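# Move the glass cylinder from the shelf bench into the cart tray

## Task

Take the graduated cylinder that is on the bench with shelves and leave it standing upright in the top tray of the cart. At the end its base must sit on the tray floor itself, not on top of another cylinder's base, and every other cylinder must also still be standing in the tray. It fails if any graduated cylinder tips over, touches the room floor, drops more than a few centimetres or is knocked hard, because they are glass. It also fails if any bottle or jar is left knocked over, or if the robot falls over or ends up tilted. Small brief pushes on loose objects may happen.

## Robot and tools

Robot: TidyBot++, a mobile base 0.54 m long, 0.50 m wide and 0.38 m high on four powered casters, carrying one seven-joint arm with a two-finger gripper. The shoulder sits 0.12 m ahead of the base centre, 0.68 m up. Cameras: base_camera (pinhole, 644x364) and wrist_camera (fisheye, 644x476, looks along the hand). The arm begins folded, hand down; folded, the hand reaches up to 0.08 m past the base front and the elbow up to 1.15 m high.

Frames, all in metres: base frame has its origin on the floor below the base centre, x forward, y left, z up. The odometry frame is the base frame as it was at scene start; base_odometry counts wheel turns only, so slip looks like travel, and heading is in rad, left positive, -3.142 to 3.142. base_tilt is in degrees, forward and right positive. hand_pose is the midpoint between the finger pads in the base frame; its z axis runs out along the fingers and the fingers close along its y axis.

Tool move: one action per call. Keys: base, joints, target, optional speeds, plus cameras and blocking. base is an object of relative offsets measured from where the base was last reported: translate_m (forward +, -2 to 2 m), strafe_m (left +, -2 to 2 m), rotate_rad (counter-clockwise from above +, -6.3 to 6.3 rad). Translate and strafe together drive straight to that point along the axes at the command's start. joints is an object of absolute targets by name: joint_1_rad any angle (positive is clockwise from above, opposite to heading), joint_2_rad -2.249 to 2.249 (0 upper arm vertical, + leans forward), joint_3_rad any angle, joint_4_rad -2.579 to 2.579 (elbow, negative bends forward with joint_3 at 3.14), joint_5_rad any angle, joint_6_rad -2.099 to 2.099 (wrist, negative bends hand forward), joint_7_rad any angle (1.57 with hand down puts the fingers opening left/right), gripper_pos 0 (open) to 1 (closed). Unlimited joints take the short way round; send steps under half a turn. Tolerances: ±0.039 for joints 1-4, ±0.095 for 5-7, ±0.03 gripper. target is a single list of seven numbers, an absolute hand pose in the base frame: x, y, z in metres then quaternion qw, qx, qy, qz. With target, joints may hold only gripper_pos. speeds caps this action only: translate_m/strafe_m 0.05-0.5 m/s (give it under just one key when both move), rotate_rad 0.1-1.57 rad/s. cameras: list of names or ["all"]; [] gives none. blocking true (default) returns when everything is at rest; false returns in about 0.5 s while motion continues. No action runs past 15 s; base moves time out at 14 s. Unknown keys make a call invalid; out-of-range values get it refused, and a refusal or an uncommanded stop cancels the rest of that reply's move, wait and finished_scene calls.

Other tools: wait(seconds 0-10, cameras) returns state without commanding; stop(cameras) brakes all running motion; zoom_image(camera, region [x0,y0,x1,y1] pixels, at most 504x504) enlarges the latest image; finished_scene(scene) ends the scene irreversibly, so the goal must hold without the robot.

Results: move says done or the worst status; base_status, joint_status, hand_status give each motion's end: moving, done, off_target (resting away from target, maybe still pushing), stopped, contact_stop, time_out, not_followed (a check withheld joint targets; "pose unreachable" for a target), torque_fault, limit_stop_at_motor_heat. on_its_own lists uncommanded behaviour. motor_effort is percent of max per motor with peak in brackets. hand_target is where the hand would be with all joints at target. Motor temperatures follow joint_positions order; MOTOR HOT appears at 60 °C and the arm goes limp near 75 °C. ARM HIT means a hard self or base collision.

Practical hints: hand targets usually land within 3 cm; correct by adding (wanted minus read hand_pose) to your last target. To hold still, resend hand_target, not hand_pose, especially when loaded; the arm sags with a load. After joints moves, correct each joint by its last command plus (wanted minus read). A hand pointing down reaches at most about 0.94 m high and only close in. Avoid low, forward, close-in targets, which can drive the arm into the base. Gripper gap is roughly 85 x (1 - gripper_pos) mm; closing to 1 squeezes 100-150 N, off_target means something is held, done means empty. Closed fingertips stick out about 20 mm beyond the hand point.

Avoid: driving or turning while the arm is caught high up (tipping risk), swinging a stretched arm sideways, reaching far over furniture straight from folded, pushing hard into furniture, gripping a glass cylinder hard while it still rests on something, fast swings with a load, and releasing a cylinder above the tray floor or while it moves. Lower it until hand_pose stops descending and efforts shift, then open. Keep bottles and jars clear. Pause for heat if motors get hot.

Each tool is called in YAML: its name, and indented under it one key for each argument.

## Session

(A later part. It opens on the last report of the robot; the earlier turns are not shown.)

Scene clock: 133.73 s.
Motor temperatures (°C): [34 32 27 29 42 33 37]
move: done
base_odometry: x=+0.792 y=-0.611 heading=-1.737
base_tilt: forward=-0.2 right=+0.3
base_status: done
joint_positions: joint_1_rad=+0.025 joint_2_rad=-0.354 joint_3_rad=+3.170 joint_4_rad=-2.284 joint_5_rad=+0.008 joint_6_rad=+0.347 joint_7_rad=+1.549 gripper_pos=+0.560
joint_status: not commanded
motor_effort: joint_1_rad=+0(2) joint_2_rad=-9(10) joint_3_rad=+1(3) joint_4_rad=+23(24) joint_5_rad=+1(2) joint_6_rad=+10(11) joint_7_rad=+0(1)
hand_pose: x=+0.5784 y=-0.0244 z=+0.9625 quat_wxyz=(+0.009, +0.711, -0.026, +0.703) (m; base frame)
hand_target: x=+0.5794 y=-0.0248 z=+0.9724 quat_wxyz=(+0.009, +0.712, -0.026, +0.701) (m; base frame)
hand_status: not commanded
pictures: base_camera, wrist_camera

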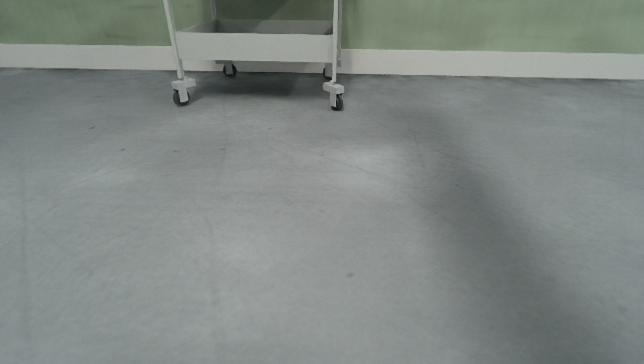

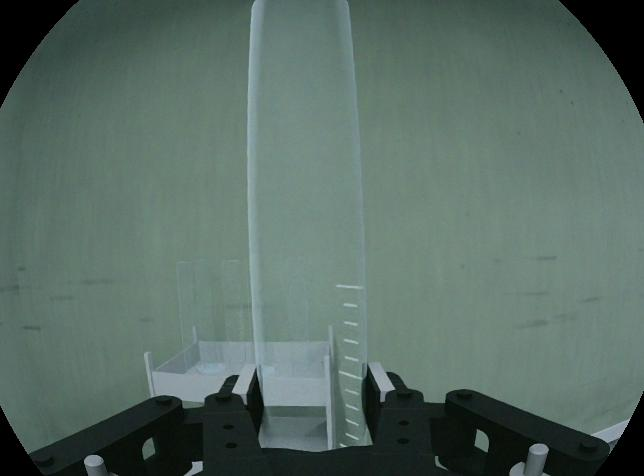

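move:
  joints: {"joint_4_rad":-1.8,"joint_6_rad":-0.65}
  base: {"translate_m":0.15,"strafe_m":-0.05}
  speeds: {"translate_m":0.2}

zoom_image:
  camera: "wrist_camera"
  region: [80, 150, 400, 400]

Scene clock: 144.53 s.
Motor temperatures (°C): [34 32 27 29 42 33 37]
move: done
base_odometry: x=+0.718 y=-0.751 heading=-1.737
base_tilt: forward=-0.2 right=+0.4
base_status: done
joint_positions: joint_1_rad=+0.025 joint_2_rad=-0.352 joint_3_rad=+3.170 joint_4_rad=-1.839 joint_5_rad=+0.008 joint_6_rad=-0.593 joint_7_rad=+1.549 gripper_pos=+0.560
joint_status: all done
motor_effort: joint_1_rad=+0(1) joint_2_rad=-9(13) joint_3_rad=+1(2) joint_4_rad=+24(25) joint_5_rad=+1(2) joint_6_rad=+9(12) joint_7_rad=+0(0)
hand_pose: x=+0.5588 y=-0.0255 z=+0.9515 quat_wxyz=(+0.007, +0.862, -0.032, +0.506) (m; base frame)
hand_target: x=+0.5515 y=-0.0255 z=+0.9634 quat_wxyz=(+0.007, +0.864, -0.033, +0.503) (m; base frame)
hand_status: not commanded
pictures: base_camera, wrist_camera

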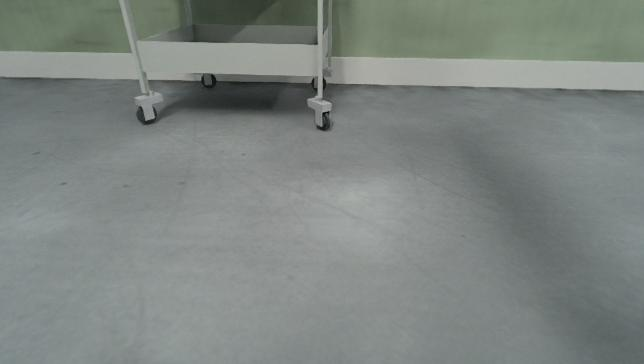

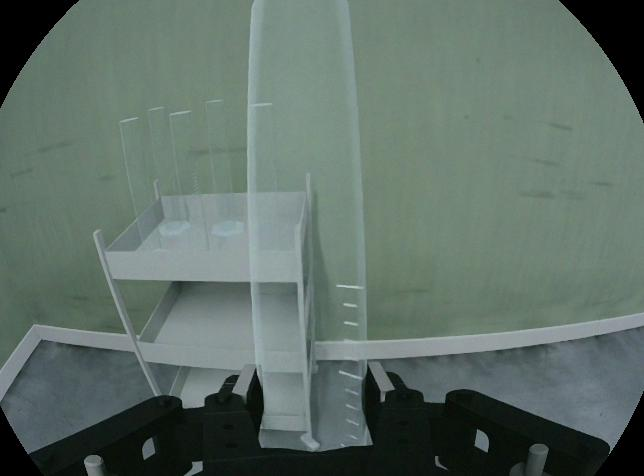

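Scaled by 1.575.

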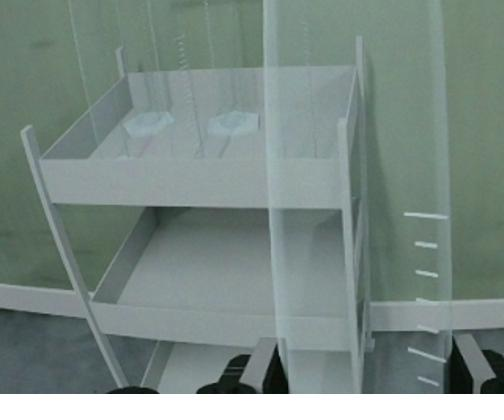

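move:
  base: {"strafe_m":-1.1,"translate_m":0.3}
  speeds: {"strafe_m":0.35}
  cameras: []

move:
  base: {"rotate_rad":1.57}
  speeds: {"rotate_rad":0.6}

zoom_image:
  camera: "wrist_camera"
  region: [200, 100, 500, 400]

Scene clock: 157.47 s.
Motor temperatures (°C): [34 32 27 30 42 33 37]
move: done
base_odometry: x=-0.417 y=-0.865 heading=-1.736
base_tilt: forward=-0.2 right=+0.4
base_status: done
joint_positions: joint_1_rad=+0.025 joint_2_rad=-0.352 joint_3_rad=+3.170 joint_4_rad=-1.838 joint_5_rad=+0.008 joint_6_rad=-0.596 joint_7_rad=+1.549 gripper_pos=+0.560
joint_status: not commanded
motor_effort: joint_1_rad=+1(2) joint_2_rad=-9(10) joint_3_rad=+1(3) joint_4_rad=+24(25) joint_5_rad=+1(2) joint_6_rad=+9(10) joint_7_rad=+0(1)
hand_pose: x=+0.5582 y=-0.0254 z=+0.9507 quat_wxyz=(+0.007, +0.863, -0.032, +0.505) (m; base frame)
hand_target: x=+0.5515 y=-0.0255 z=+0.9634 quat_wxyz=(+0.007, +0.864, -0.033, +0.503) (m; base frame)
hand_status: not commanded
pictures: none
No camera images: "cameras" was empty.

Scene clock: 160.73 s.
Motor temperatures (°C): [34 32 27 30 42 33 37]
move: done
base_odometry: x=-0.417 y=-0.865 heading=-0.166
base_tilt: forward=-0.2 right=+0.3
base_status: done
joint_positions: joint_1_rad=+0.025 joint_2_rad=-0.352 joint_3_rad=+3.170 joint_4_rad=-1.838 joint_5_rad=+0.008 joint_6_rad=-0.596 joint_7_rad=+1.549 gripper_pos=+0.560
joint_status: not commanded
motor_effort: joint_1_rad=+0(2) joint_2_rad=-9(11) joint_3_rad=+1(3) joint_4_rad=+24(24) joint_5_rad=+2(3) joint_6_rad=+9(10) joint_7_rad=+0(0)
hand_pose: x=+0.5583 y=-0.0254 z=+0.9508 quat_wxyz=(+0.007, +0.863, -0.032, +0.505) (m; base frame)
hand_target: x=+0.5515 y=-0.0255 z=+0.9634 quat_wxyz=(+0.007, +0.864, -0.033, +0.503) (m; base frame)
hand_status: not commanded
pictures: base_camera, wrist_camera

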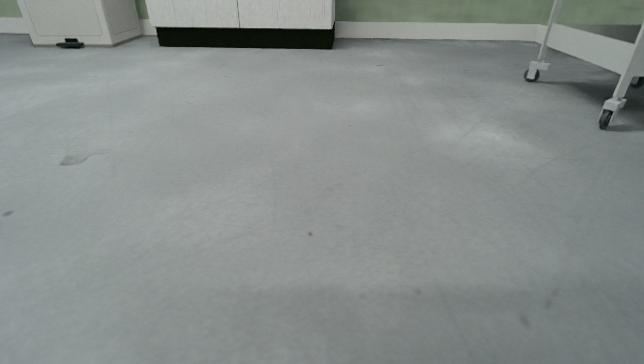

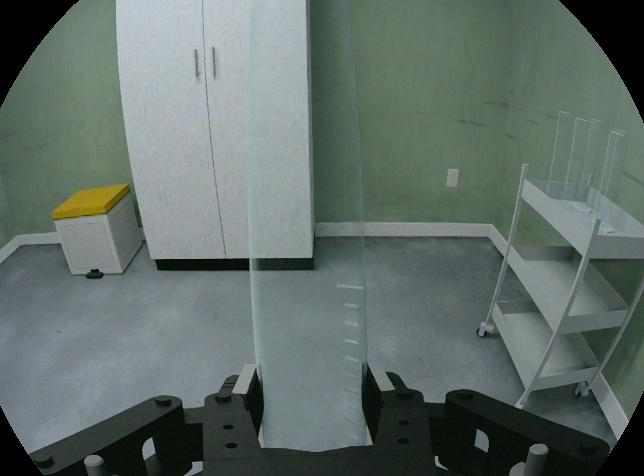

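Scaled by 1.680.

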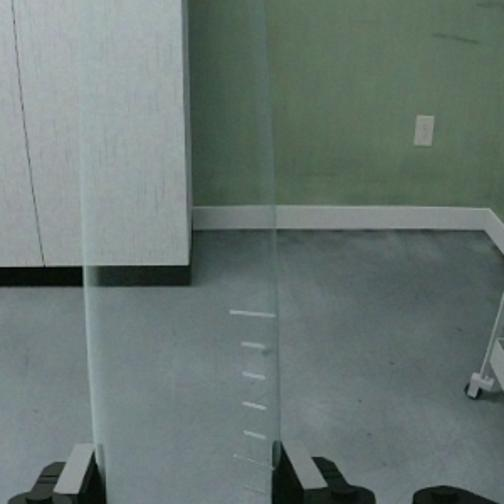

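move:
  base: {"strafe_m":-0.7}
  speeds: {"strafe_m":0.35}

zoom_image:
  camera: "wrist_camera"
  region: [260, 80, 500, 320]

Scene clock: 167.33 s.
Motor temperatures (°C): [34 32 26 30 42 33 37]
move: done
base_odometry: x=-0.533 y=-1.556 heading=-0.166
base_tilt: forward=-0.1 right=+0.3
base_status: done
joint_positions: joint_1_rad=+0.025 joint_2_rad=-0.352 joint_3_rad=+3.170 joint_4_rad=-1.838 joint_5_rad=+0.008 joint_6_rad=-0.597 joint_7_rad=+1.549 gripper_pos=+0.560
joint_status: not commanded
motor_effort: joint_1_rad=+0(2) joint_2_rad=-9(10) joint_3_rad=+1(4) joint_4_rad=+23(25) joint_5_rad=+1(3) joint_6_rad=+9(10) joint_7_rad=+0(0)
hand_pose: x=+0.5582 y=-0.0254 z=+0.9508 quat_wxyz=(+0.007, +0.863, -0.032, +0.505) (m; base frame)
hand_target: x=+0.5515 y=-0.0255 z=+0.9634 quat_wxyz=(+0.007, +0.864, -0.033, +0.503) (m; base frame)
hand_status: not commanded
pictures: base_camera, wrist_camera

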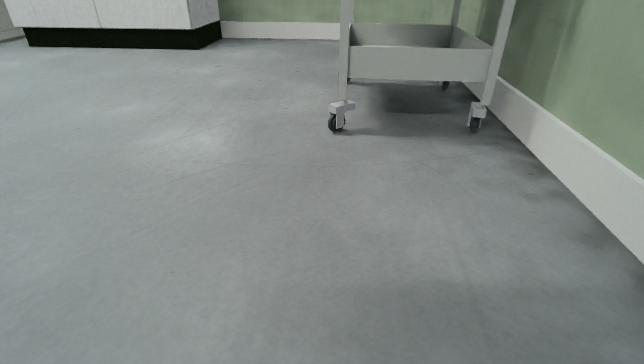

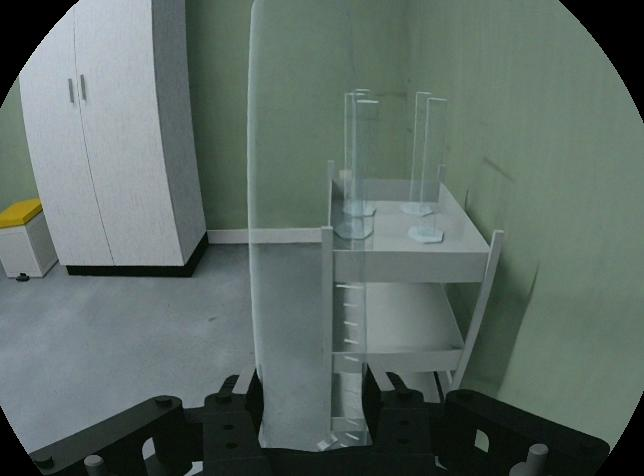

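Scaled by 2.100.

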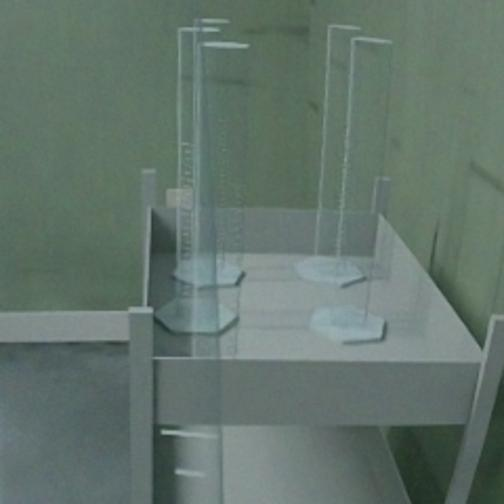

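move:
  joints: {"joint_2_rad":0.30,"joint_4_rad":-1.60,"joint_6_rad":0.28}

move:
  base: {"translate_m":0.204,"strafe_m":0.211,"rotate_rad":-0.45}
  speeds: {"translate_m":0.2,"rotate_rad":0.5}

zoom_image:
  camera: "wrist_camera"
  region: [180, 150, 460, 430]

Scene clock: 211.47 s.
Motor temperatures (°C): [34 32 26 30 42 33 37]
move: off_target
base_odometry: x=-0.533 y=-1.556 heading=-0.166
base_tilt: forward=-0.1 right=+0.3
base_status: not commanded
joint_positions: joint_1_rad=+0.025 joint_2_rad=+0.316 joint_3_rad=+3.170 joint_4_rad=-1.640 joint_5_rad=+0.008 joint_6_rad=+0.192 joint_7_rad=+1.549 gripper_pos=+0.560
joint_status: joint_4_rad off_target (ended at -1.640, target -1.600); the others done
motor_effort: joint_1_rad=+0(1) joint_2_rad=-33(36) joint_3_rad=+1(2) joint_4_rad=+23(24) joint_5_rad=+1(2) joint_6_rad=+10(11) joint_7_rad=+0(0)
hand_pose: x=+0.8459 y=-0.0341 z=+0.9038 quat_wxyz=(+0.015, +0.772, -0.022, +0.635) (m; base frame)
hand_target: x=+0.8513 y=-0.0340 z=+0.9668 quat_wxyz=(+0.016, +0.724, -0.020, +0.689) (m; base frame)
hand_status: not commanded
pictures: base_camera, wrist_camera

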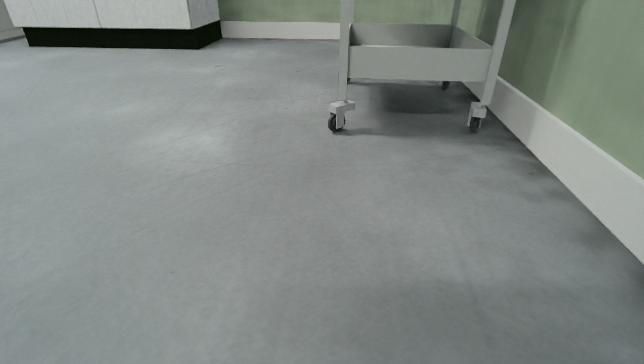

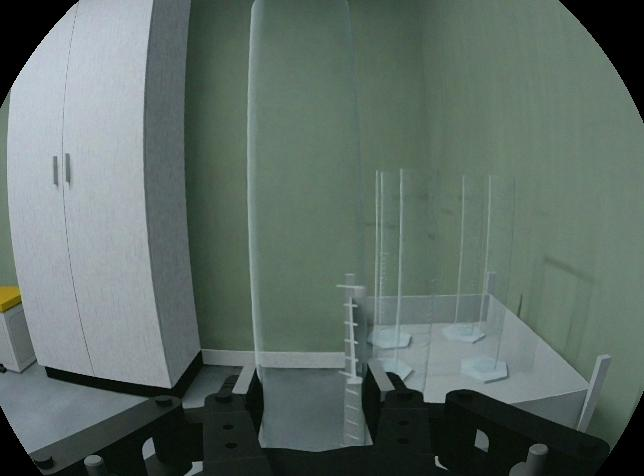

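Scene clock: 213.67 s.
Motor temperatures (°C): [34 32 26 30 42 33 37]
move: done
base_odometry: x=-0.296 y=-1.381 heading=-0.616
base_tilt: forward=-0.2 right=+0.3
base_status: done
joint_positions: joint_1_rad=+0.023 joint_2_rad=+0.315 joint_3_rad=+3.172 joint_4_rad=-1.638 joint_5_rad=+0.008 joint_6_rad=+0.196 joint_7_rad=+1.549 gripper_pos=+0.560
joint_status: not commanded
motor_effort: joint_1_rad=+1(5) joint_2_rad=-33(36) joint_3_rad=+1(3) joint_4_rad=+23(24) joint_5_rad=+1(3) joint_6_rad=+10(11) joint_7_rad=+0(0)
hand_pose: x=+0.8464 y=-0.0342 z=+0.9064 quat_wxyz=(+0.015, +0.770, -0.022, +0.638) (m; base frame)
hand_target: x=+0.8513 y=-0.0340 z=+0.9668 quat_wxyz=(+0.016, +0.724, -0.020, +0.689) (m; base frame)
hand_status: not commanded
pictures: base_camera, wrist_camera

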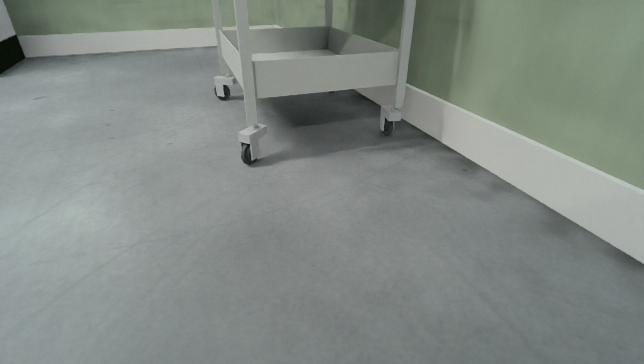

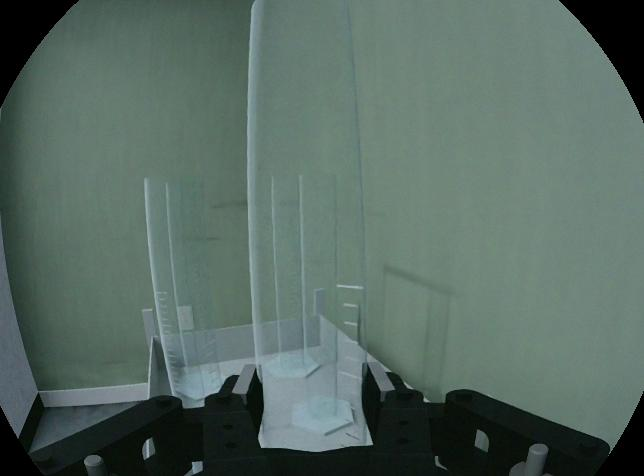

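Scaled by 1.800.

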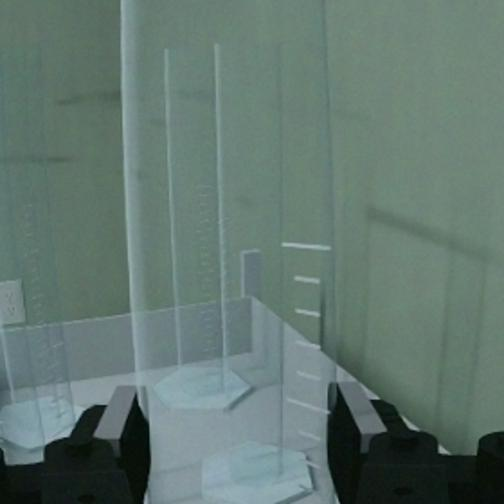

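move:
  joints: {"joint_4_rad":-1.53,"joint_6_rad":0.40}

zoom_image:
  camera: "wrist_camera"
  region: [130, 220, 470, 476]

Scene clock: 219.67 s.
Motor temperatures (°C): [34 32 26 30 42 33 37]
move: done
base_odometry: x=-0.296 y=-1.381 heading=-0.616
base_tilt: forward=-0.2 right=+0.3
base_status: not commanded
joint_positions: joint_1_rad=+0.023 joint_2_rad=+0.312 joint_3_rad=+3.172 joint_4_rad=-1.559 joint_5_rad=+0.008 joint_6_rad=+0.317 joint_7_rad=+1.549 gripper_pos=+0.560
joint_status: all done
motor_effort: joint_1_rad=+0(1) joint_2_rad=-35(36) joint_3_rad=+0(2) joint_4_rad=+24(26) joint_5_rad=+1(2) joint_6_rad=+11(12) joint_7_rad=+0(0)
hand_pose: x=+0.8594 y=-0.0338 z=+0.9944 quat_wxyz=(+0.016, +0.701, -0.019, +0.713) (m; base frame)
hand_target: x=+0.8550 y=-0.0333 z=+1.0468 quat_wxyz=(+0.016, +0.655, -0.018, +0.755) (m; base frame)
hand_status: not commanded
pictures: base_camera, wrist_camera

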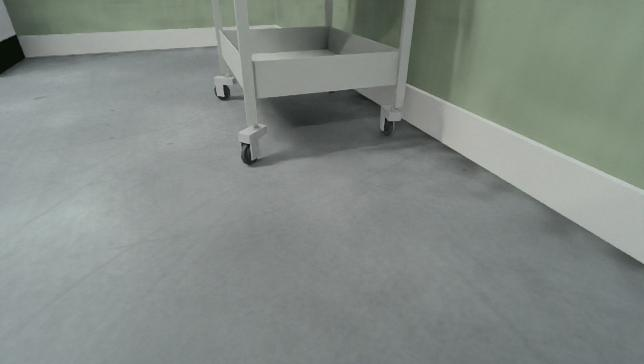

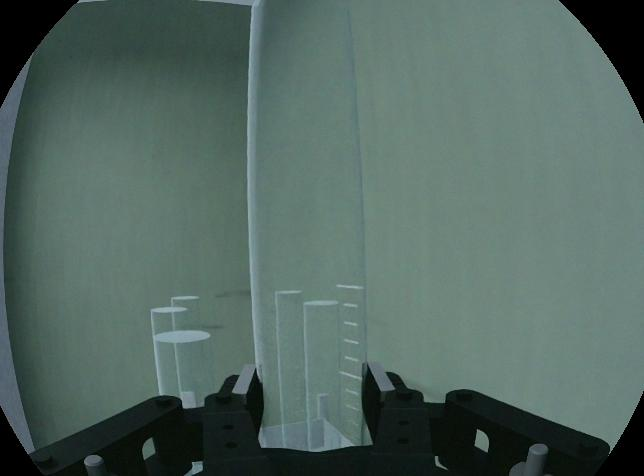

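Scaled by 1.482.

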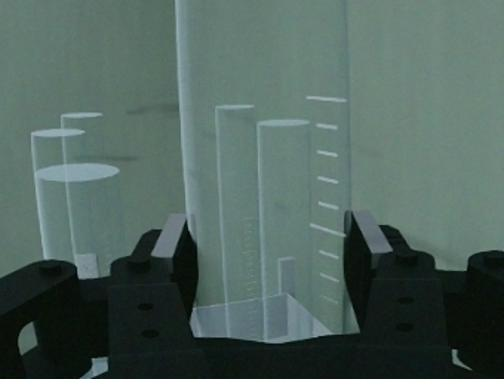

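move:
  base: {"translate_m":0.183,"strafe_m":-0.049}
  speeds: {"translate_m":0.1}

zoom_image:
  camera: "wrist_camera"
  region: [0, 220, 504, 476]

Scene clock: 229.40 s.
Motor temperatures (°C): [34 32 26 30 42 33 37]
move: done
base_odometry: x=-0.175 y=-1.527 heading=-0.616
base_tilt: forward=-0.1 right=+0.4
base_status: done
joint_positions: joint_1_rad=+0.023 joint_2_rad=+0.317 joint_3_rad=+3.172 joint_4_rad=-1.559 joint_5_rad=+0.008 joint_6_rad=+0.318 joint_7_rad=+1.549 gripper_pos=+0.560
joint_status: not commanded
motor_effort: joint_1_rad=+0(2) joint_2_rad=-34(36) joint_3_rad=+0(2) joint_4_rad=+24(26) joint_5_rad=+1(2) joint_6_rad=+11(12) joint_7_rad=+0(0)
hand_pose: x=+0.8607 y=-0.0338 z=+0.9917 quat_wxyz=(+0.016, +0.702, -0.019, +0.712) (m; base frame)
hand_target: x=+0.8550 y=-0.0333 z=+1.0468 quat_wxyz=(+0.016, +0.655, -0.018, +0.755) (m; base frame)
hand_status: not commanded
pictures: base_camera, wrist_camera

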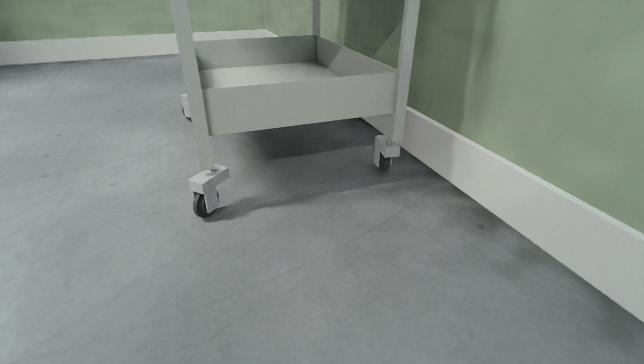

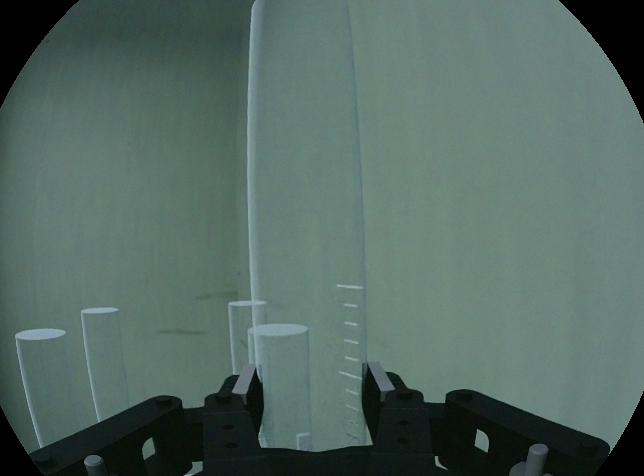

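Scaled by 1.000.

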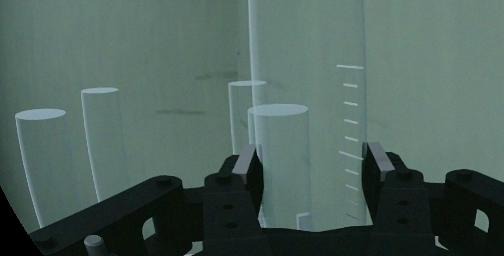

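move:
  base: {"strafe_m":-0.012}
  speeds: {"strafe_m":0.1}
  cameras: []

move:
  joints: {"joint_2_rad":0.437,"joint_4_rad":-1.742,"joint_6_rad":0.73}

zoom_image:
  camera: "wrist_camera"
  region: [140, 220, 504, 476]

Scene clock: 244.43 s.
Motor temperatures (°C): [34 33 26 30 42 34 37]
move: done
base_odometry: x=-0.182 y=-1.537 heading=-0.616
base_tilt: forward=-0.1 right=+0.3
base_status: done
joint_positions: joint_1_rad=+0.027 joint_2_rad=+0.317 joint_3_rad=+3.172 joint_4_rad=-1.559 joint_5_rad=+0.008 joint_6_rad=+0.318 joint_7_rad=+1.549 gripper_pos=+0.560
joint_status: not commanded
motor_effort: joint_1_rad=+0(4) joint_2_rad=-34(36) joint_3_rad=+1(3) joint_4_rad=+23(24) joint_5_rad=+0(2) joint_6_rad=+11(11) joint_7_rad=+0(0)
hand_pose: x=+0.8606 y=-0.0368 z=+0.9917 quat_wxyz=(+0.018, +0.702, -0.021, +0.712) (m; base frame)
hand_target: x=+0.8550 y=-0.0333 z=+1.0468 quat_wxyz=(+0.016, +0.655, -0.018, +0.755) (m; base frame)
hand_status: not commanded
pictures: none
No camera images: "cameras" was empty.

Scene clock: 246.03 s.
Motor temperatures (°C): [34 33 26 30 42 34 37]
move: done
base_odometry: x=-0.182 y=-1.537 heading=-0.616
base_tilt: forward=-0.1 right=+0.4
base_status: not commanded
joint_positions: joint_1_rad=+0.027 joint_2_rad=+0.459 joint_3_rad=+3.172 joint_4_rad=-1.756 joint_5_rad=+0.008 joint_6_rad=+0.642 joint_7_rad=+1.549 gripper_pos=+0.560
joint_status: all done
motor_effort: joint_1_rad=+0(1) joint_2_rad=-36(41) joint_3_rad=+0(1) joint_4_rad=+21(24) joint_5_rad=+0(2) joint_6_rad=+11(13) joint_7_rad=+0(0)
hand_pose: x=+0.8676 y=-0.0357 z=+0.8696 quat_wxyz=(+0.017, +0.707, -0.018, +0.706) (m; base frame)
hand_target: x=+0.8636 y=-0.0322 z=+0.9211 quat_wxyz=(+0.016, +0.663, -0.016, +0.749) (m; base frame)
hand_status: not commanded
pictures: base_camera, wrist_camera

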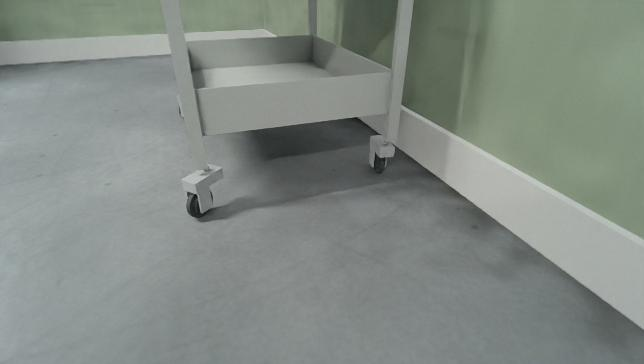

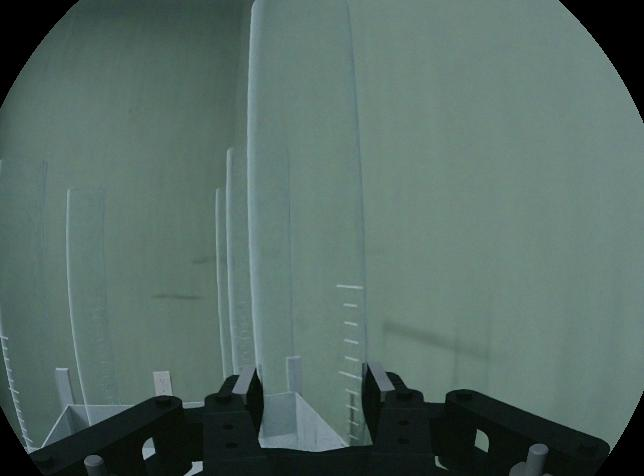

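Scaled by 1.385.

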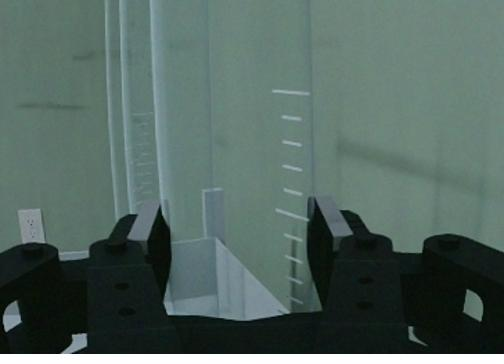

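move:
  joints: {"joint_2_rad":0.478,"joint_4_rad":-1.780,"joint_6_rad":0.81}

Scene clock: 250.03 s.
Motor temperatures (°C): [34 33 26 30 42 34 37]
move: done
base_odometry: x=-0.182 y=-1.537 heading=-0.616
base_tilt: forward=-0.1 right=+0.4
base_status: not commanded
joint_positions: joint_1_rad=+0.027 joint_2_rad=+0.489 joint_3_rad=+3.172 joint_4_rad=-1.785 joint_5_rad=+0.008 joint_6_rad=+0.731 joint_7_rad=+1.549 gripper_pos=+0.560
joint_status: all done
motor_effort: joint_1_rad=+0(1) joint_2_rad=-37(38) joint_3_rad=+0(1) joint_4_rad=+20(22) joint_5_rad=+1(2) joint_6_rad=+11(12) joint_7_rad=+0(0)
hand_pose: x=+0.8672 y=-0.0352 z=+0.8584 quat_wxyz=(+0.017, +0.697, -0.017, +0.717) (m; base frame)
hand_target: x=+0.8641 y=-0.0318 z=+0.8940 quat_wxyz=(+0.015, +0.662, -0.015, +0.749) (m; base frame)
hand_status: not commanded
pictures: base_camera, wrist_camera

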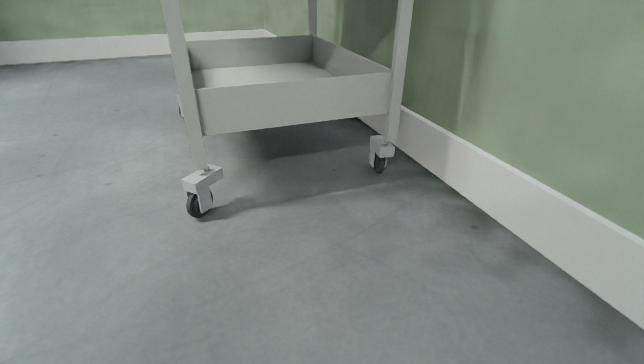

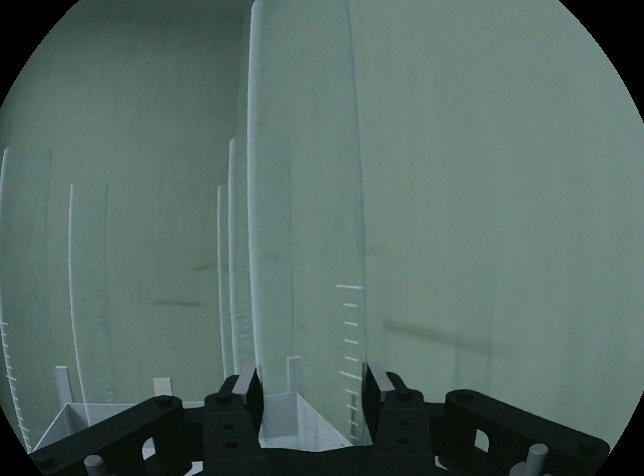

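move:
  joints: {"joint_2_rad":0.512,"joint_4_rad":-1.79,"joint_6_rad":0.81}

Scene clock: 253.80 s.
Motor temperatures (°C): [34 33 26 30 42 34 37]
move: done
base_odometry: x=-0.182 y=-1.537 heading=-0.616
base_tilt: forward=-0.1 right=+0.3
base_status: not commanded
joint_positions: joint_1_rad=+0.027 joint_2_rad=+0.519 joint_3_rad=+3.172 joint_4_rad=-1.792 joint_5_rad=+0.008 joint_6_rad=+0.734 joint_7_rad=+1.549 gripper_pos=+0.560
joint_status: all done
motor_effort: joint_1_rad=+1(1) joint_2_rad=-36(39) joint_3_rad=+1(1) joint_4_rad=+19(22) joint_5_rad=+1(2) joint_6_rad=+10(11) joint_7_rad=+1(1)
hand_pose: x=+0.8707 y=-0.0353 z=+0.8329 quat_wxyz=(+0.017, +0.709, -0.018, +0.705) (m; base frame)
hand_target: x=+0.8691 y=-0.0319 z=+0.8631 quat_wxyz=(+0.015, +0.679, -0.015, +0.734) (m; base frame)
hand_status: not commanded
pictures: base_camera, wrist_camera

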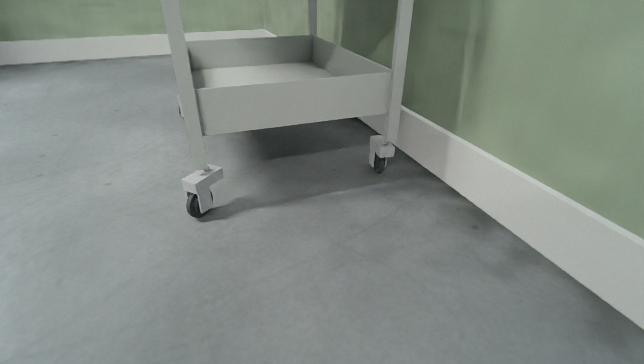

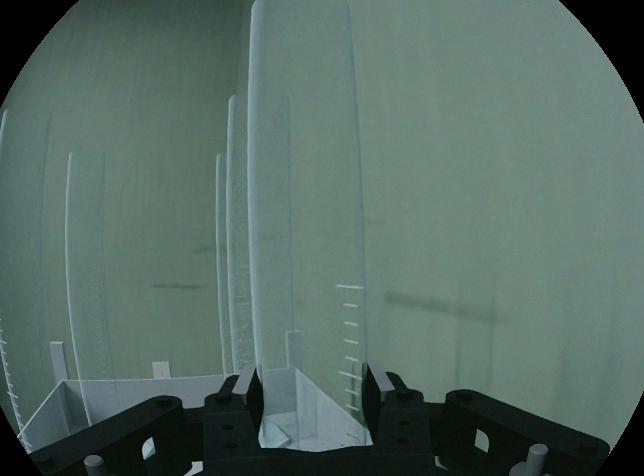

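move:
  joints: {"joint_2_rad":0.522,"joint_4_rad":-1.79,"joint_6_rad":0.835}
  cameras: ["wrist_camera"]

move:
  joints: {"joint_2_rad":0.532,"joint_4_rad":-1.79,"joint_6_rad":0.85}
  cameras: ["wrist_camera"]

Scene clock: 257.87 s.
Motor temperatures (°C): [34 33 26 30 42 34 37]
move: done
base_odometry: x=-0.182 y=-1.537 heading=-0.616
base_tilt: forward=-0.2 right=+0.4
base_status: not commanded
joint_positions: joint_1_rad=+0.027 joint_2_rad=+0.528 joint_3_rad=+3.172 joint_4_rad=-1.792 joint_5_rad=+0.008 joint_6_rad=+0.756 joint_7_rad=+1.549 gripper_pos=+0.560
joint_status: all done
motor_effort: joint_1_rad=+1(1) joint_2_rad=-37(38) joint_3_rad=+1(1) joint_4_rad=+19(20) joint_5_rad=+2(2) joint_6_rad=+10(12) joint_7_rad=+0(1)
hand_pose: x=+0.8720 y=-0.0352 z=+0.8333 quat_wxyz=(+0.017, +0.704, -0.017, +0.709) (m; base frame)
hand_target: x=+0.8702 y=-0.0318 z=+0.8634 quat_wxyz=(+0.015, +0.673, -0.015, +0.739) (m; base frame)
hand_status: not commanded
pictures: wrist_camera

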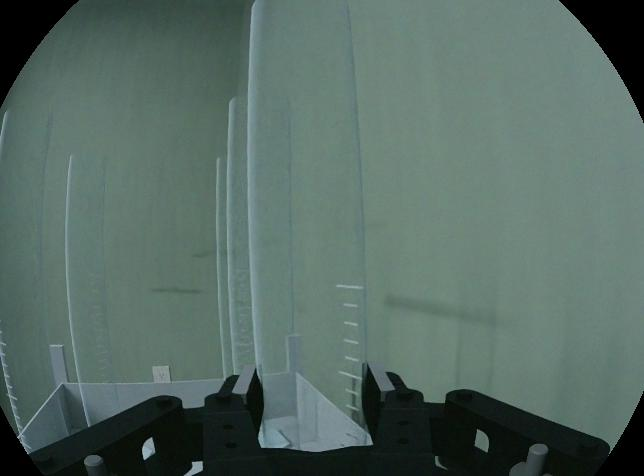

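Scene clock: 258.37 s.
Motor temperatures (°C): [34 33 26 30 42 34 37]
move: done
base_odometry: x=-0.182 y=-1.537 heading=-0.616
base_tilt: forward=-0.2 right=+0.3
base_status: not commanded
joint_positions: joint_1_rad=+0.027 joint_2_rad=+0.534 joint_3_rad=+3.172 joint_4_rad=-1.792 joint_5_rad=+0.008 joint_6_rad=+0.771 joint_7_rad=+1.549 gripper_pos=+0.560
joint_status: all done
motor_effort: joint_1_rad=+1(1) joint_2_rad=-37(38) joint_3_rad=+1(1) joint_4_rad=+19(20) joint_5_rad=+2(2) joint_6_rad=+10(11) joint_7_rad=+0(0)
hand_pose: x=+0.8728 y=-0.0351 z=+0.8334 quat_wxyz=(+0.017, +0.701, -0.017, +0.713) (m; base frame)
hand_target: x=+0.8716 y=-0.0317 z=+0.8605 quat_wxyz=(+0.015, +0.671, -0.015, +0.741) (m; base frame)
hand_status: not commanded
pictures: wrist_camera

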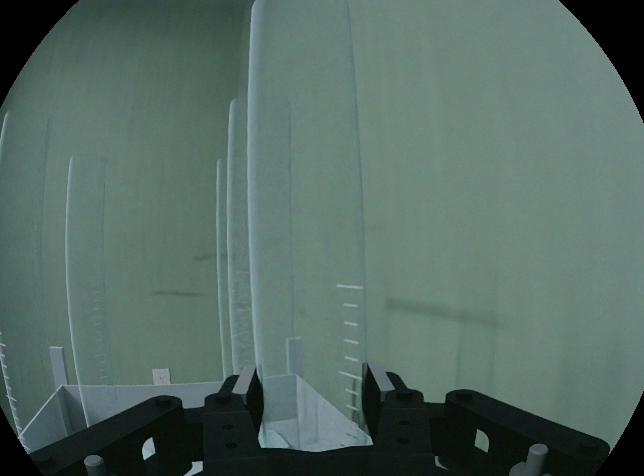

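move:
  joints: {"joint_2_rad":0.544,"joint_4_rad":-1.79,"joint_6_rad":0.85}
  cameras: []

move:
  joints: {"joint_2_rad":0.552,"joint_4_rad":-1.79,"joint_6_rad":0.85}
  cameras: ["wrist_camera"]

Scene clock: 261.20 s.
Motor temperatures (°C): [34 33 26 30 42 34 37]
move: done
base_odometry: x=-0.182 y=-1.537 heading=-0.616
base_tilt: forward=-0.2 right=+0.3
base_status: not commanded
joint_positions: joint_1_rad=+0.027 joint_2_rad=+0.537 joint_3_rad=+3.172 joint_4_rad=-1.792 joint_5_rad=+0.008 joint_6_rad=+0.776 joint_7_rad=+1.549 gripper_pos=+0.560
joint_status: all done
motor_effort: joint_1_rad=+0(1) joint_2_rad=-36(37) joint_3_rad=+1(1) joint_4_rad=+19(19) joint_5_rad=+1(2) joint_6_rad=+9(10) joint_7_rad=+0(0)
hand_pose: x=+0.8732 y=-0.0351 z=+0.8332 quat_wxyz=(+0.017, +0.700, -0.017, +0.714) (m; base frame)
hand_target: x=+0.8737 y=-0.0318 z=+0.8514 quat_wxyz=(+0.015, +0.676, -0.015, +0.737) (m; base frame)
hand_status: not commanded
pictures: none
No camera images: "cameras" was empty.

Scene clock: 261.67 s.
Motor temperatures (°C): [34 33 26 30 42 34 37]
move: done
base_odometry: x=-0.182 y=-1.537 heading=-0.616
base_tilt: forward=-0.1 right=+0.3
base_status: not commanded
joint_positions: joint_1_rad=+0.027 joint_2_rad=+0.538 joint_3_rad=+3.172 joint_4_rad=-1.792 joint_5_rad=+0.008 joint_6_rad=+0.780 joint_7_rad=+1.549 gripper_pos=+0.560
joint_status: all done
motor_effort: joint_1_rad=+0(1) joint_2_rad=-34(35) joint_3_rad=+1(1) joint_4_rad=+19(19) joint_5_rad=+1(2) joint_6_rad=+9(10) joint_7_rad=+0(1)
hand_pose: x=+0.8734 y=-0.0351 z=+0.8330 quat_wxyz=(+0.017, +0.699, -0.017, +0.714) (m; base frame)
hand_target: x=+0.8750 y=-0.0318 z=+0.8454 quat_wxyz=(+0.015, +0.679, -0.015, +0.734) (m; base frame)
hand_status: not commanded
pictures: wrist_camera

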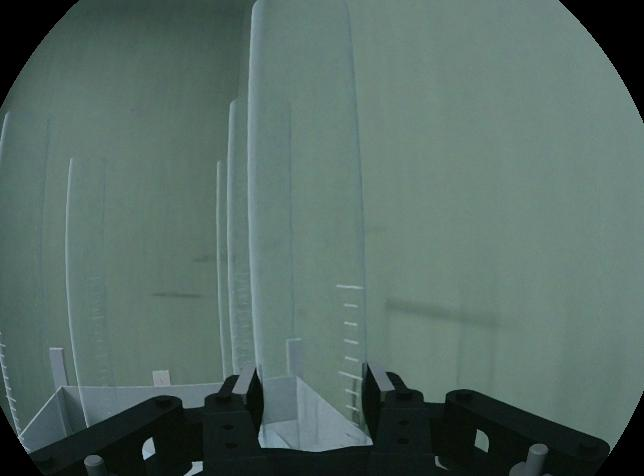

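move:
  joints: {"joint_2_rad":0.535,"joint_4_rad":-1.79,"joint_6_rad":0.79}

Scene clock: 266.73 s.
Motor temperatures (°C): [34 33 26 30 42 34 37]
move: done
base_odometry: x=-0.182 y=-1.537 heading=-0.616
base_tilt: forward=-0.1 right=+0.4
base_status: not commanded
joint_positions: joint_1_rad=+0.027 joint_2_rad=+0.536 joint_3_rad=+3.172 joint_4_rad=-1.792 joint_5_rad=+0.008 joint_6_rad=+0.774 joint_7_rad=+1.549 gripper_pos=+0.560
joint_status: all done
motor_effort: joint_1_rad=+1(1) joint_2_rad=-35(35) joint_3_rad=+0(2) joint_4_rad=+17(19) joint_5_rad=+1(2) joint_6_rad=+9(9) joint_7_rad=+1(1)
hand_pose: x=+0.8731 y=-0.0351 z=+0.8331 quat_wxyz=(+0.017, +0.701, -0.017, +0.713) (m; base frame)
hand_target: x=+0.8733 y=-0.0322 z=+0.8396 quat_wxyz=(+0.015, +0.694, -0.016, +0.720) (m; base frame)
hand_status: not commanded
pictures: base_camera, wrist_camera

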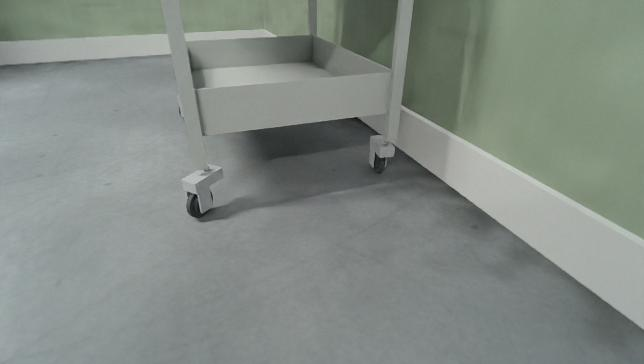

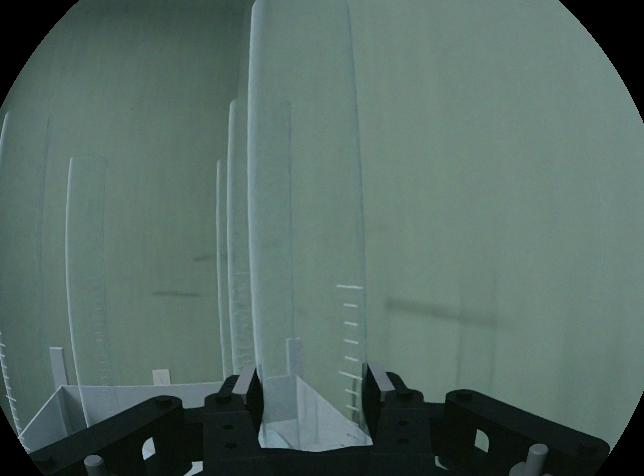

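move:
  joints: {"gripper_pos":0.48}
  cameras: ["wrist_camera"]

move:
  joints: {"gripper_pos":0.15}
  cameras: ["wrist_camera"]

Scene clock: 270.77 s.
Motor temperatures (°C): [34 33 26 30 42 34 37]
move: done
base_odometry: x=-0.182 y=-1.537 heading=-0.616
base_tilt: forward=-0.2 right=+0.4
base_status: not commanded
joint_positions: joint_1_rad=+0.027 joint_2_rad=+0.536 joint_3_rad=+3.172 joint_4_rad=-1.792 joint_5_rad=+0.008 joint_6_rad=+0.774 joint_7_rad=+1.549 gripper_pos=+0.480
joint_status: all done
motor_effort: joint_1_rad=+1(1) joint_2_rad=-35(35) joint_3_rad=+0(1) joint_4_rad=+18(19) joint_5_rad=+0(2) joint_6_rad=+9(9) joint_7_rad=+0(1)
hand_pose: x=+0.8731 y=-0.0351 z=+0.8332 quat_wxyz=(+0.017, +0.701, -0.017, +0.713) (m; base frame)
hand_target: x=+0.8733 y=-0.0322 z=+0.8396 quat_wxyz=(+0.015, +0.694, -0.016, +0.720) (m; base frame)
hand_status: not commanded
pictures: wrist_camera

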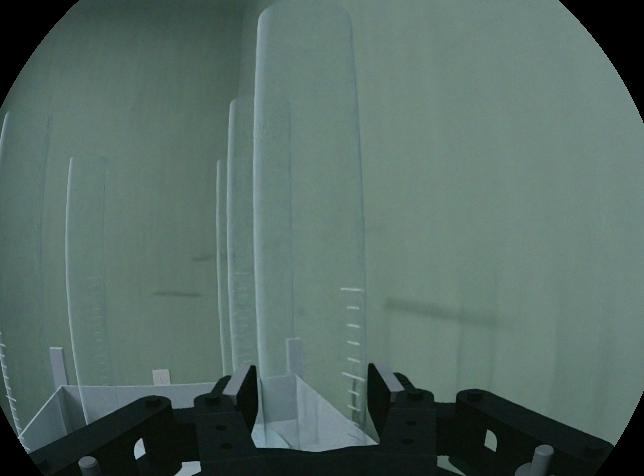

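Scene clock: 271.50 s.
Motor temperatures (°C): [34 33 26 30 42 34 37]
move: done
base_odometry: x=-0.182 y=-1.537 heading=-0.616
base_tilt: forward=-0.1 right=+0.4
base_status: not commanded
joint_positions: joint_1_rad=+0.027 joint_2_rad=+0.536 joint_3_rad=+3.172 joint_4_rad=-1.792 joint_5_rad=+0.008 joint_6_rad=+0.774 joint_7_rad=+1.549 gripper_pos=+0.150
joint_status: all done
motor_effort: joint_1_rad=+0(1) joint_2_rad=-35(35) joint_3_rad=+1(1) joint_4_rad=+18(18) joint_5_rad=+2(2) joint_6_rad=+9(9) joint_7_rad=+0(0)
hand_pose: x=+0.8731 y=-0.0351 z=+0.8332 quat_wxyz=(+0.017, +0.701, -0.017, +0.713) (m; base frame)
hand_target: x=+0.8733 y=-0.0322 z=+0.8396 quat_wxyz=(+0.015, +0.694, -0.016, +0.720) (m; base frame)
hand_status: not commanded
pictures: wrist_camera

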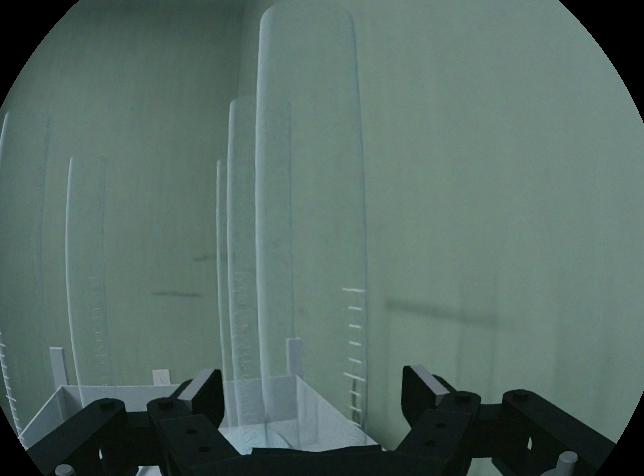

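Standing. Retreat.

move:
  base: {"translate_m":-0.2,"strafe_m":0.012}
  speeds: {"translate_m":0.1}

move:
  base: {"translate_m":-0.15}
  speeds: {"translate_m":0.2}
  joints: {"joint_4_rad":-1.5,"joint_6_rad":0.1}

zoom_image:
  camera: "wrist_camera"
  region: [130, 100, 470, 420]

Scene clock: 277.50 s.
Motor temperatures (°C): [34 33 26 30 42 34 37]
move: done
base_odometry: x=-0.338 y=-1.411 heading=-0.616
base_tilt: forward=-0.2 right=+0.3
base_status: done
joint_positions: joint_1_rad=+0.027 joint_2_rad=+0.536 joint_3_rad=+3.172 joint_4_rad=-1.792 joint_5_rad=+0.008 joint_6_rad=+0.774 joint_7_rad=+1.549 gripper_pos=+0.150
joint_status: not commanded
motor_effort: joint_1_rad=+0(2) joint_2_rad=-35(37) joint_3_rad=+1(1) joint_4_rad=+18(19) joint_5_rad=+1(2) joint_6_rad=+9(9) joint_7_rad=+0(0)
hand_pose: x=+0.8731 y=-0.0350 z=+0.8327 quat_wxyz=(+0.017, +0.701, -0.017, +0.713) (m; base frame)
hand_target: x=+0.8733 y=-0.0322 z=+0.8396 quat_wxyz=(+0.015, +0.694, -0.016, +0.720) (m; base frame)
hand_status: not commanded
pictures: base_camera, wrist_camera

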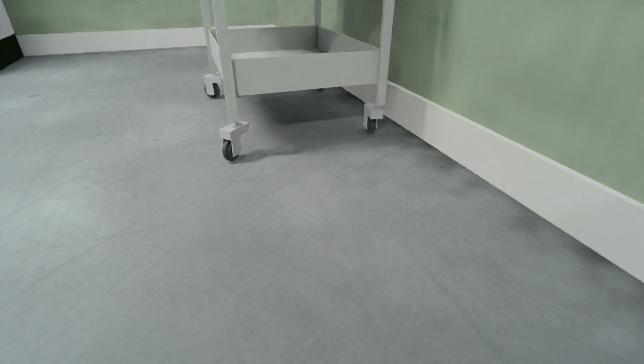

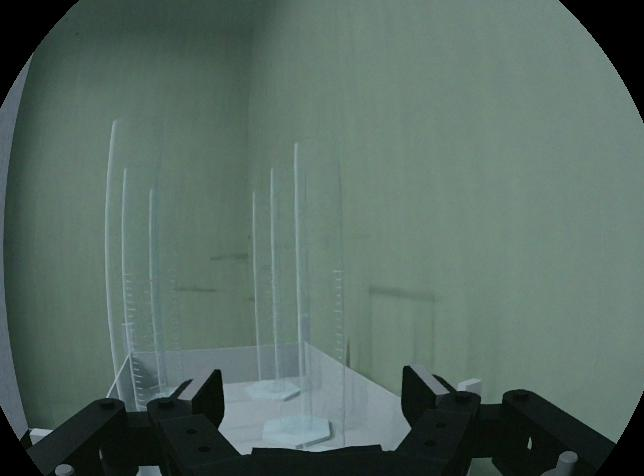

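Scene clock: 279.23 s.
Motor temperatures (°C): [34 33 26 30 42 34 37]
move: done
base_odometry: x=-0.461 y=-1.324 heading=-0.616
base_tilt: forward=-0.1 right=+0.3
base_status: done
joint_positions: joint_1_rad=+0.027 joint_2_rad=+0.536 joint_3_rad=+3.172 joint_4_rad=-1.527 joint_5_rad=+0.008 joint_6_rad=+0.168 joint_7_rad=+1.549 gripper_pos=+0.150
joint_status: all done
motor_effort: joint_1_rad=+0(1) joint_2_rad=-37(39) joint_3_rad=+1(1) joint_4_rad=+20(21) joint_5_rad=+1(2) joint_6_rad=+8(9) joint_7_rad=+0(0)
hand_pose: x=+0.9052 y=-0.0386 z=+0.7953 quat_wxyz=(+0.017, +0.812, -0.022, +0.583) (m; base frame)
hand_target: x=+0.9049 y=-0.0360 z=+0.7921 quat_wxyz=(+0.016, +0.823, -0.022, +0.567) (m; base frame)
hand_status: not commanded
pictures: base_camera, wrist_camera

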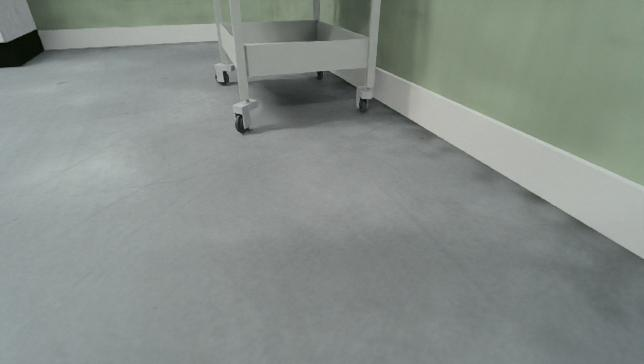

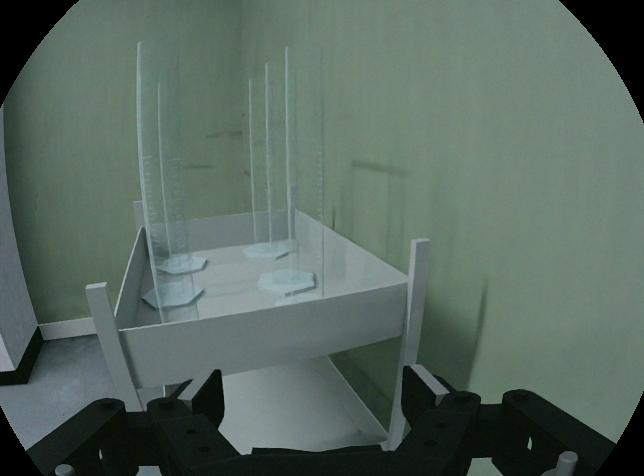

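Scaled by 1.482.

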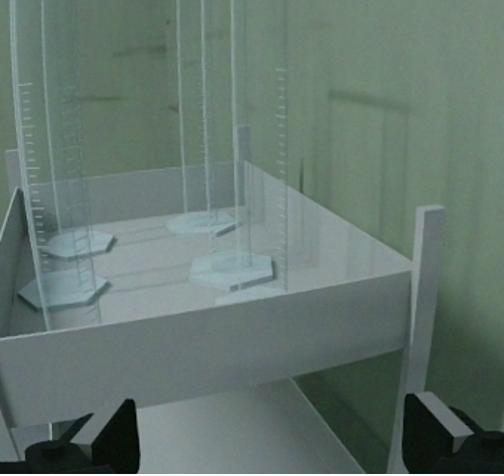

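move:
  joints: {"joint_2_rad":0.25,"joint_4_rad":-1.1,"joint_6_rad":-0.95}

zoom_image:
  camera: "wrist_camera"
  region: [130, 100, 430, 400]

Scene clock: 284.60 s.
Motor temperatures (°C): [34 33 26 30 42 34 37]
move: done
base_odometry: x=-0.461 y=-1.324 heading=-0.616
base_tilt: forward=-0.2 right=+0.4
base_status: not commanded
joint_positions: joint_1_rad=+0.027 joint_2_rad=+0.249 joint_3_rad=+3.172 joint_4_rad=-1.120 joint_5_rad=+0.008 joint_6_rad=-0.881 joint_7_rad=+1.549 gripper_pos=+0.150
joint_status: all done
motor_effort: joint_1_rad=+0(1) joint_2_rad=-28(41) joint_3_rad=+1(1) joint_4_rad=+21(23) joint_5_rad=+2(2) joint_6_rad=+7(9) joint_7_rad=+0(0)
hand_pose: x=+0.7721 y=-0.0357 z=+0.9568 quat_wxyz=(+0.015, +0.902, -0.033, +0.431) (m; base frame)
hand_target: x=+0.7614 y=-0.0327 z=+0.9509 quat_wxyz=(+0.013, +0.912, -0.032, +0.408) (m; base frame)
hand_status: not commanded
pictures: base_camera, wrist_camera

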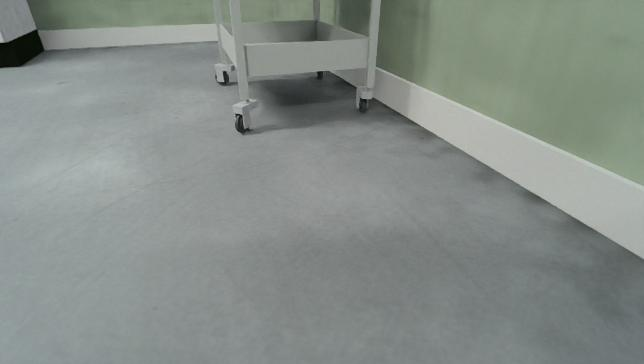

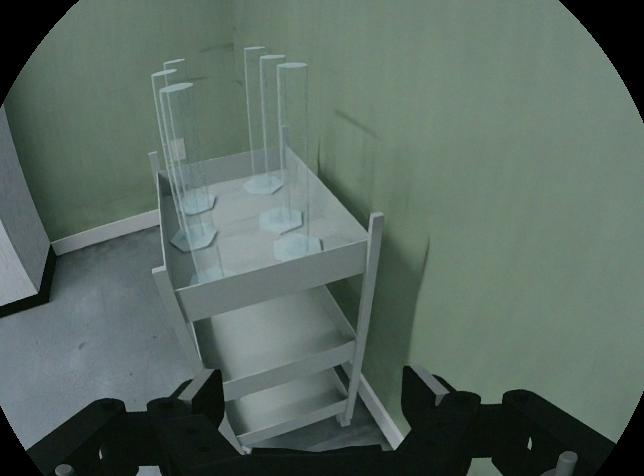

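Scaled by 1.680.

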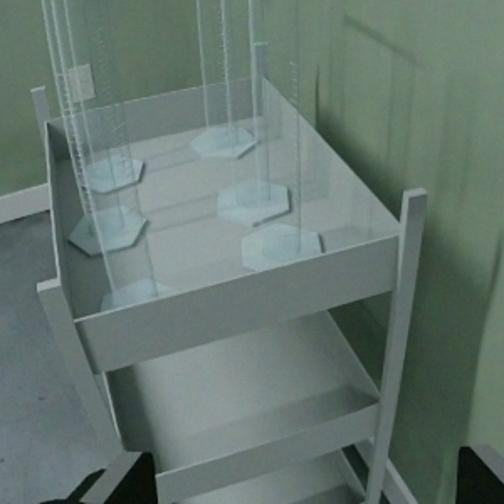

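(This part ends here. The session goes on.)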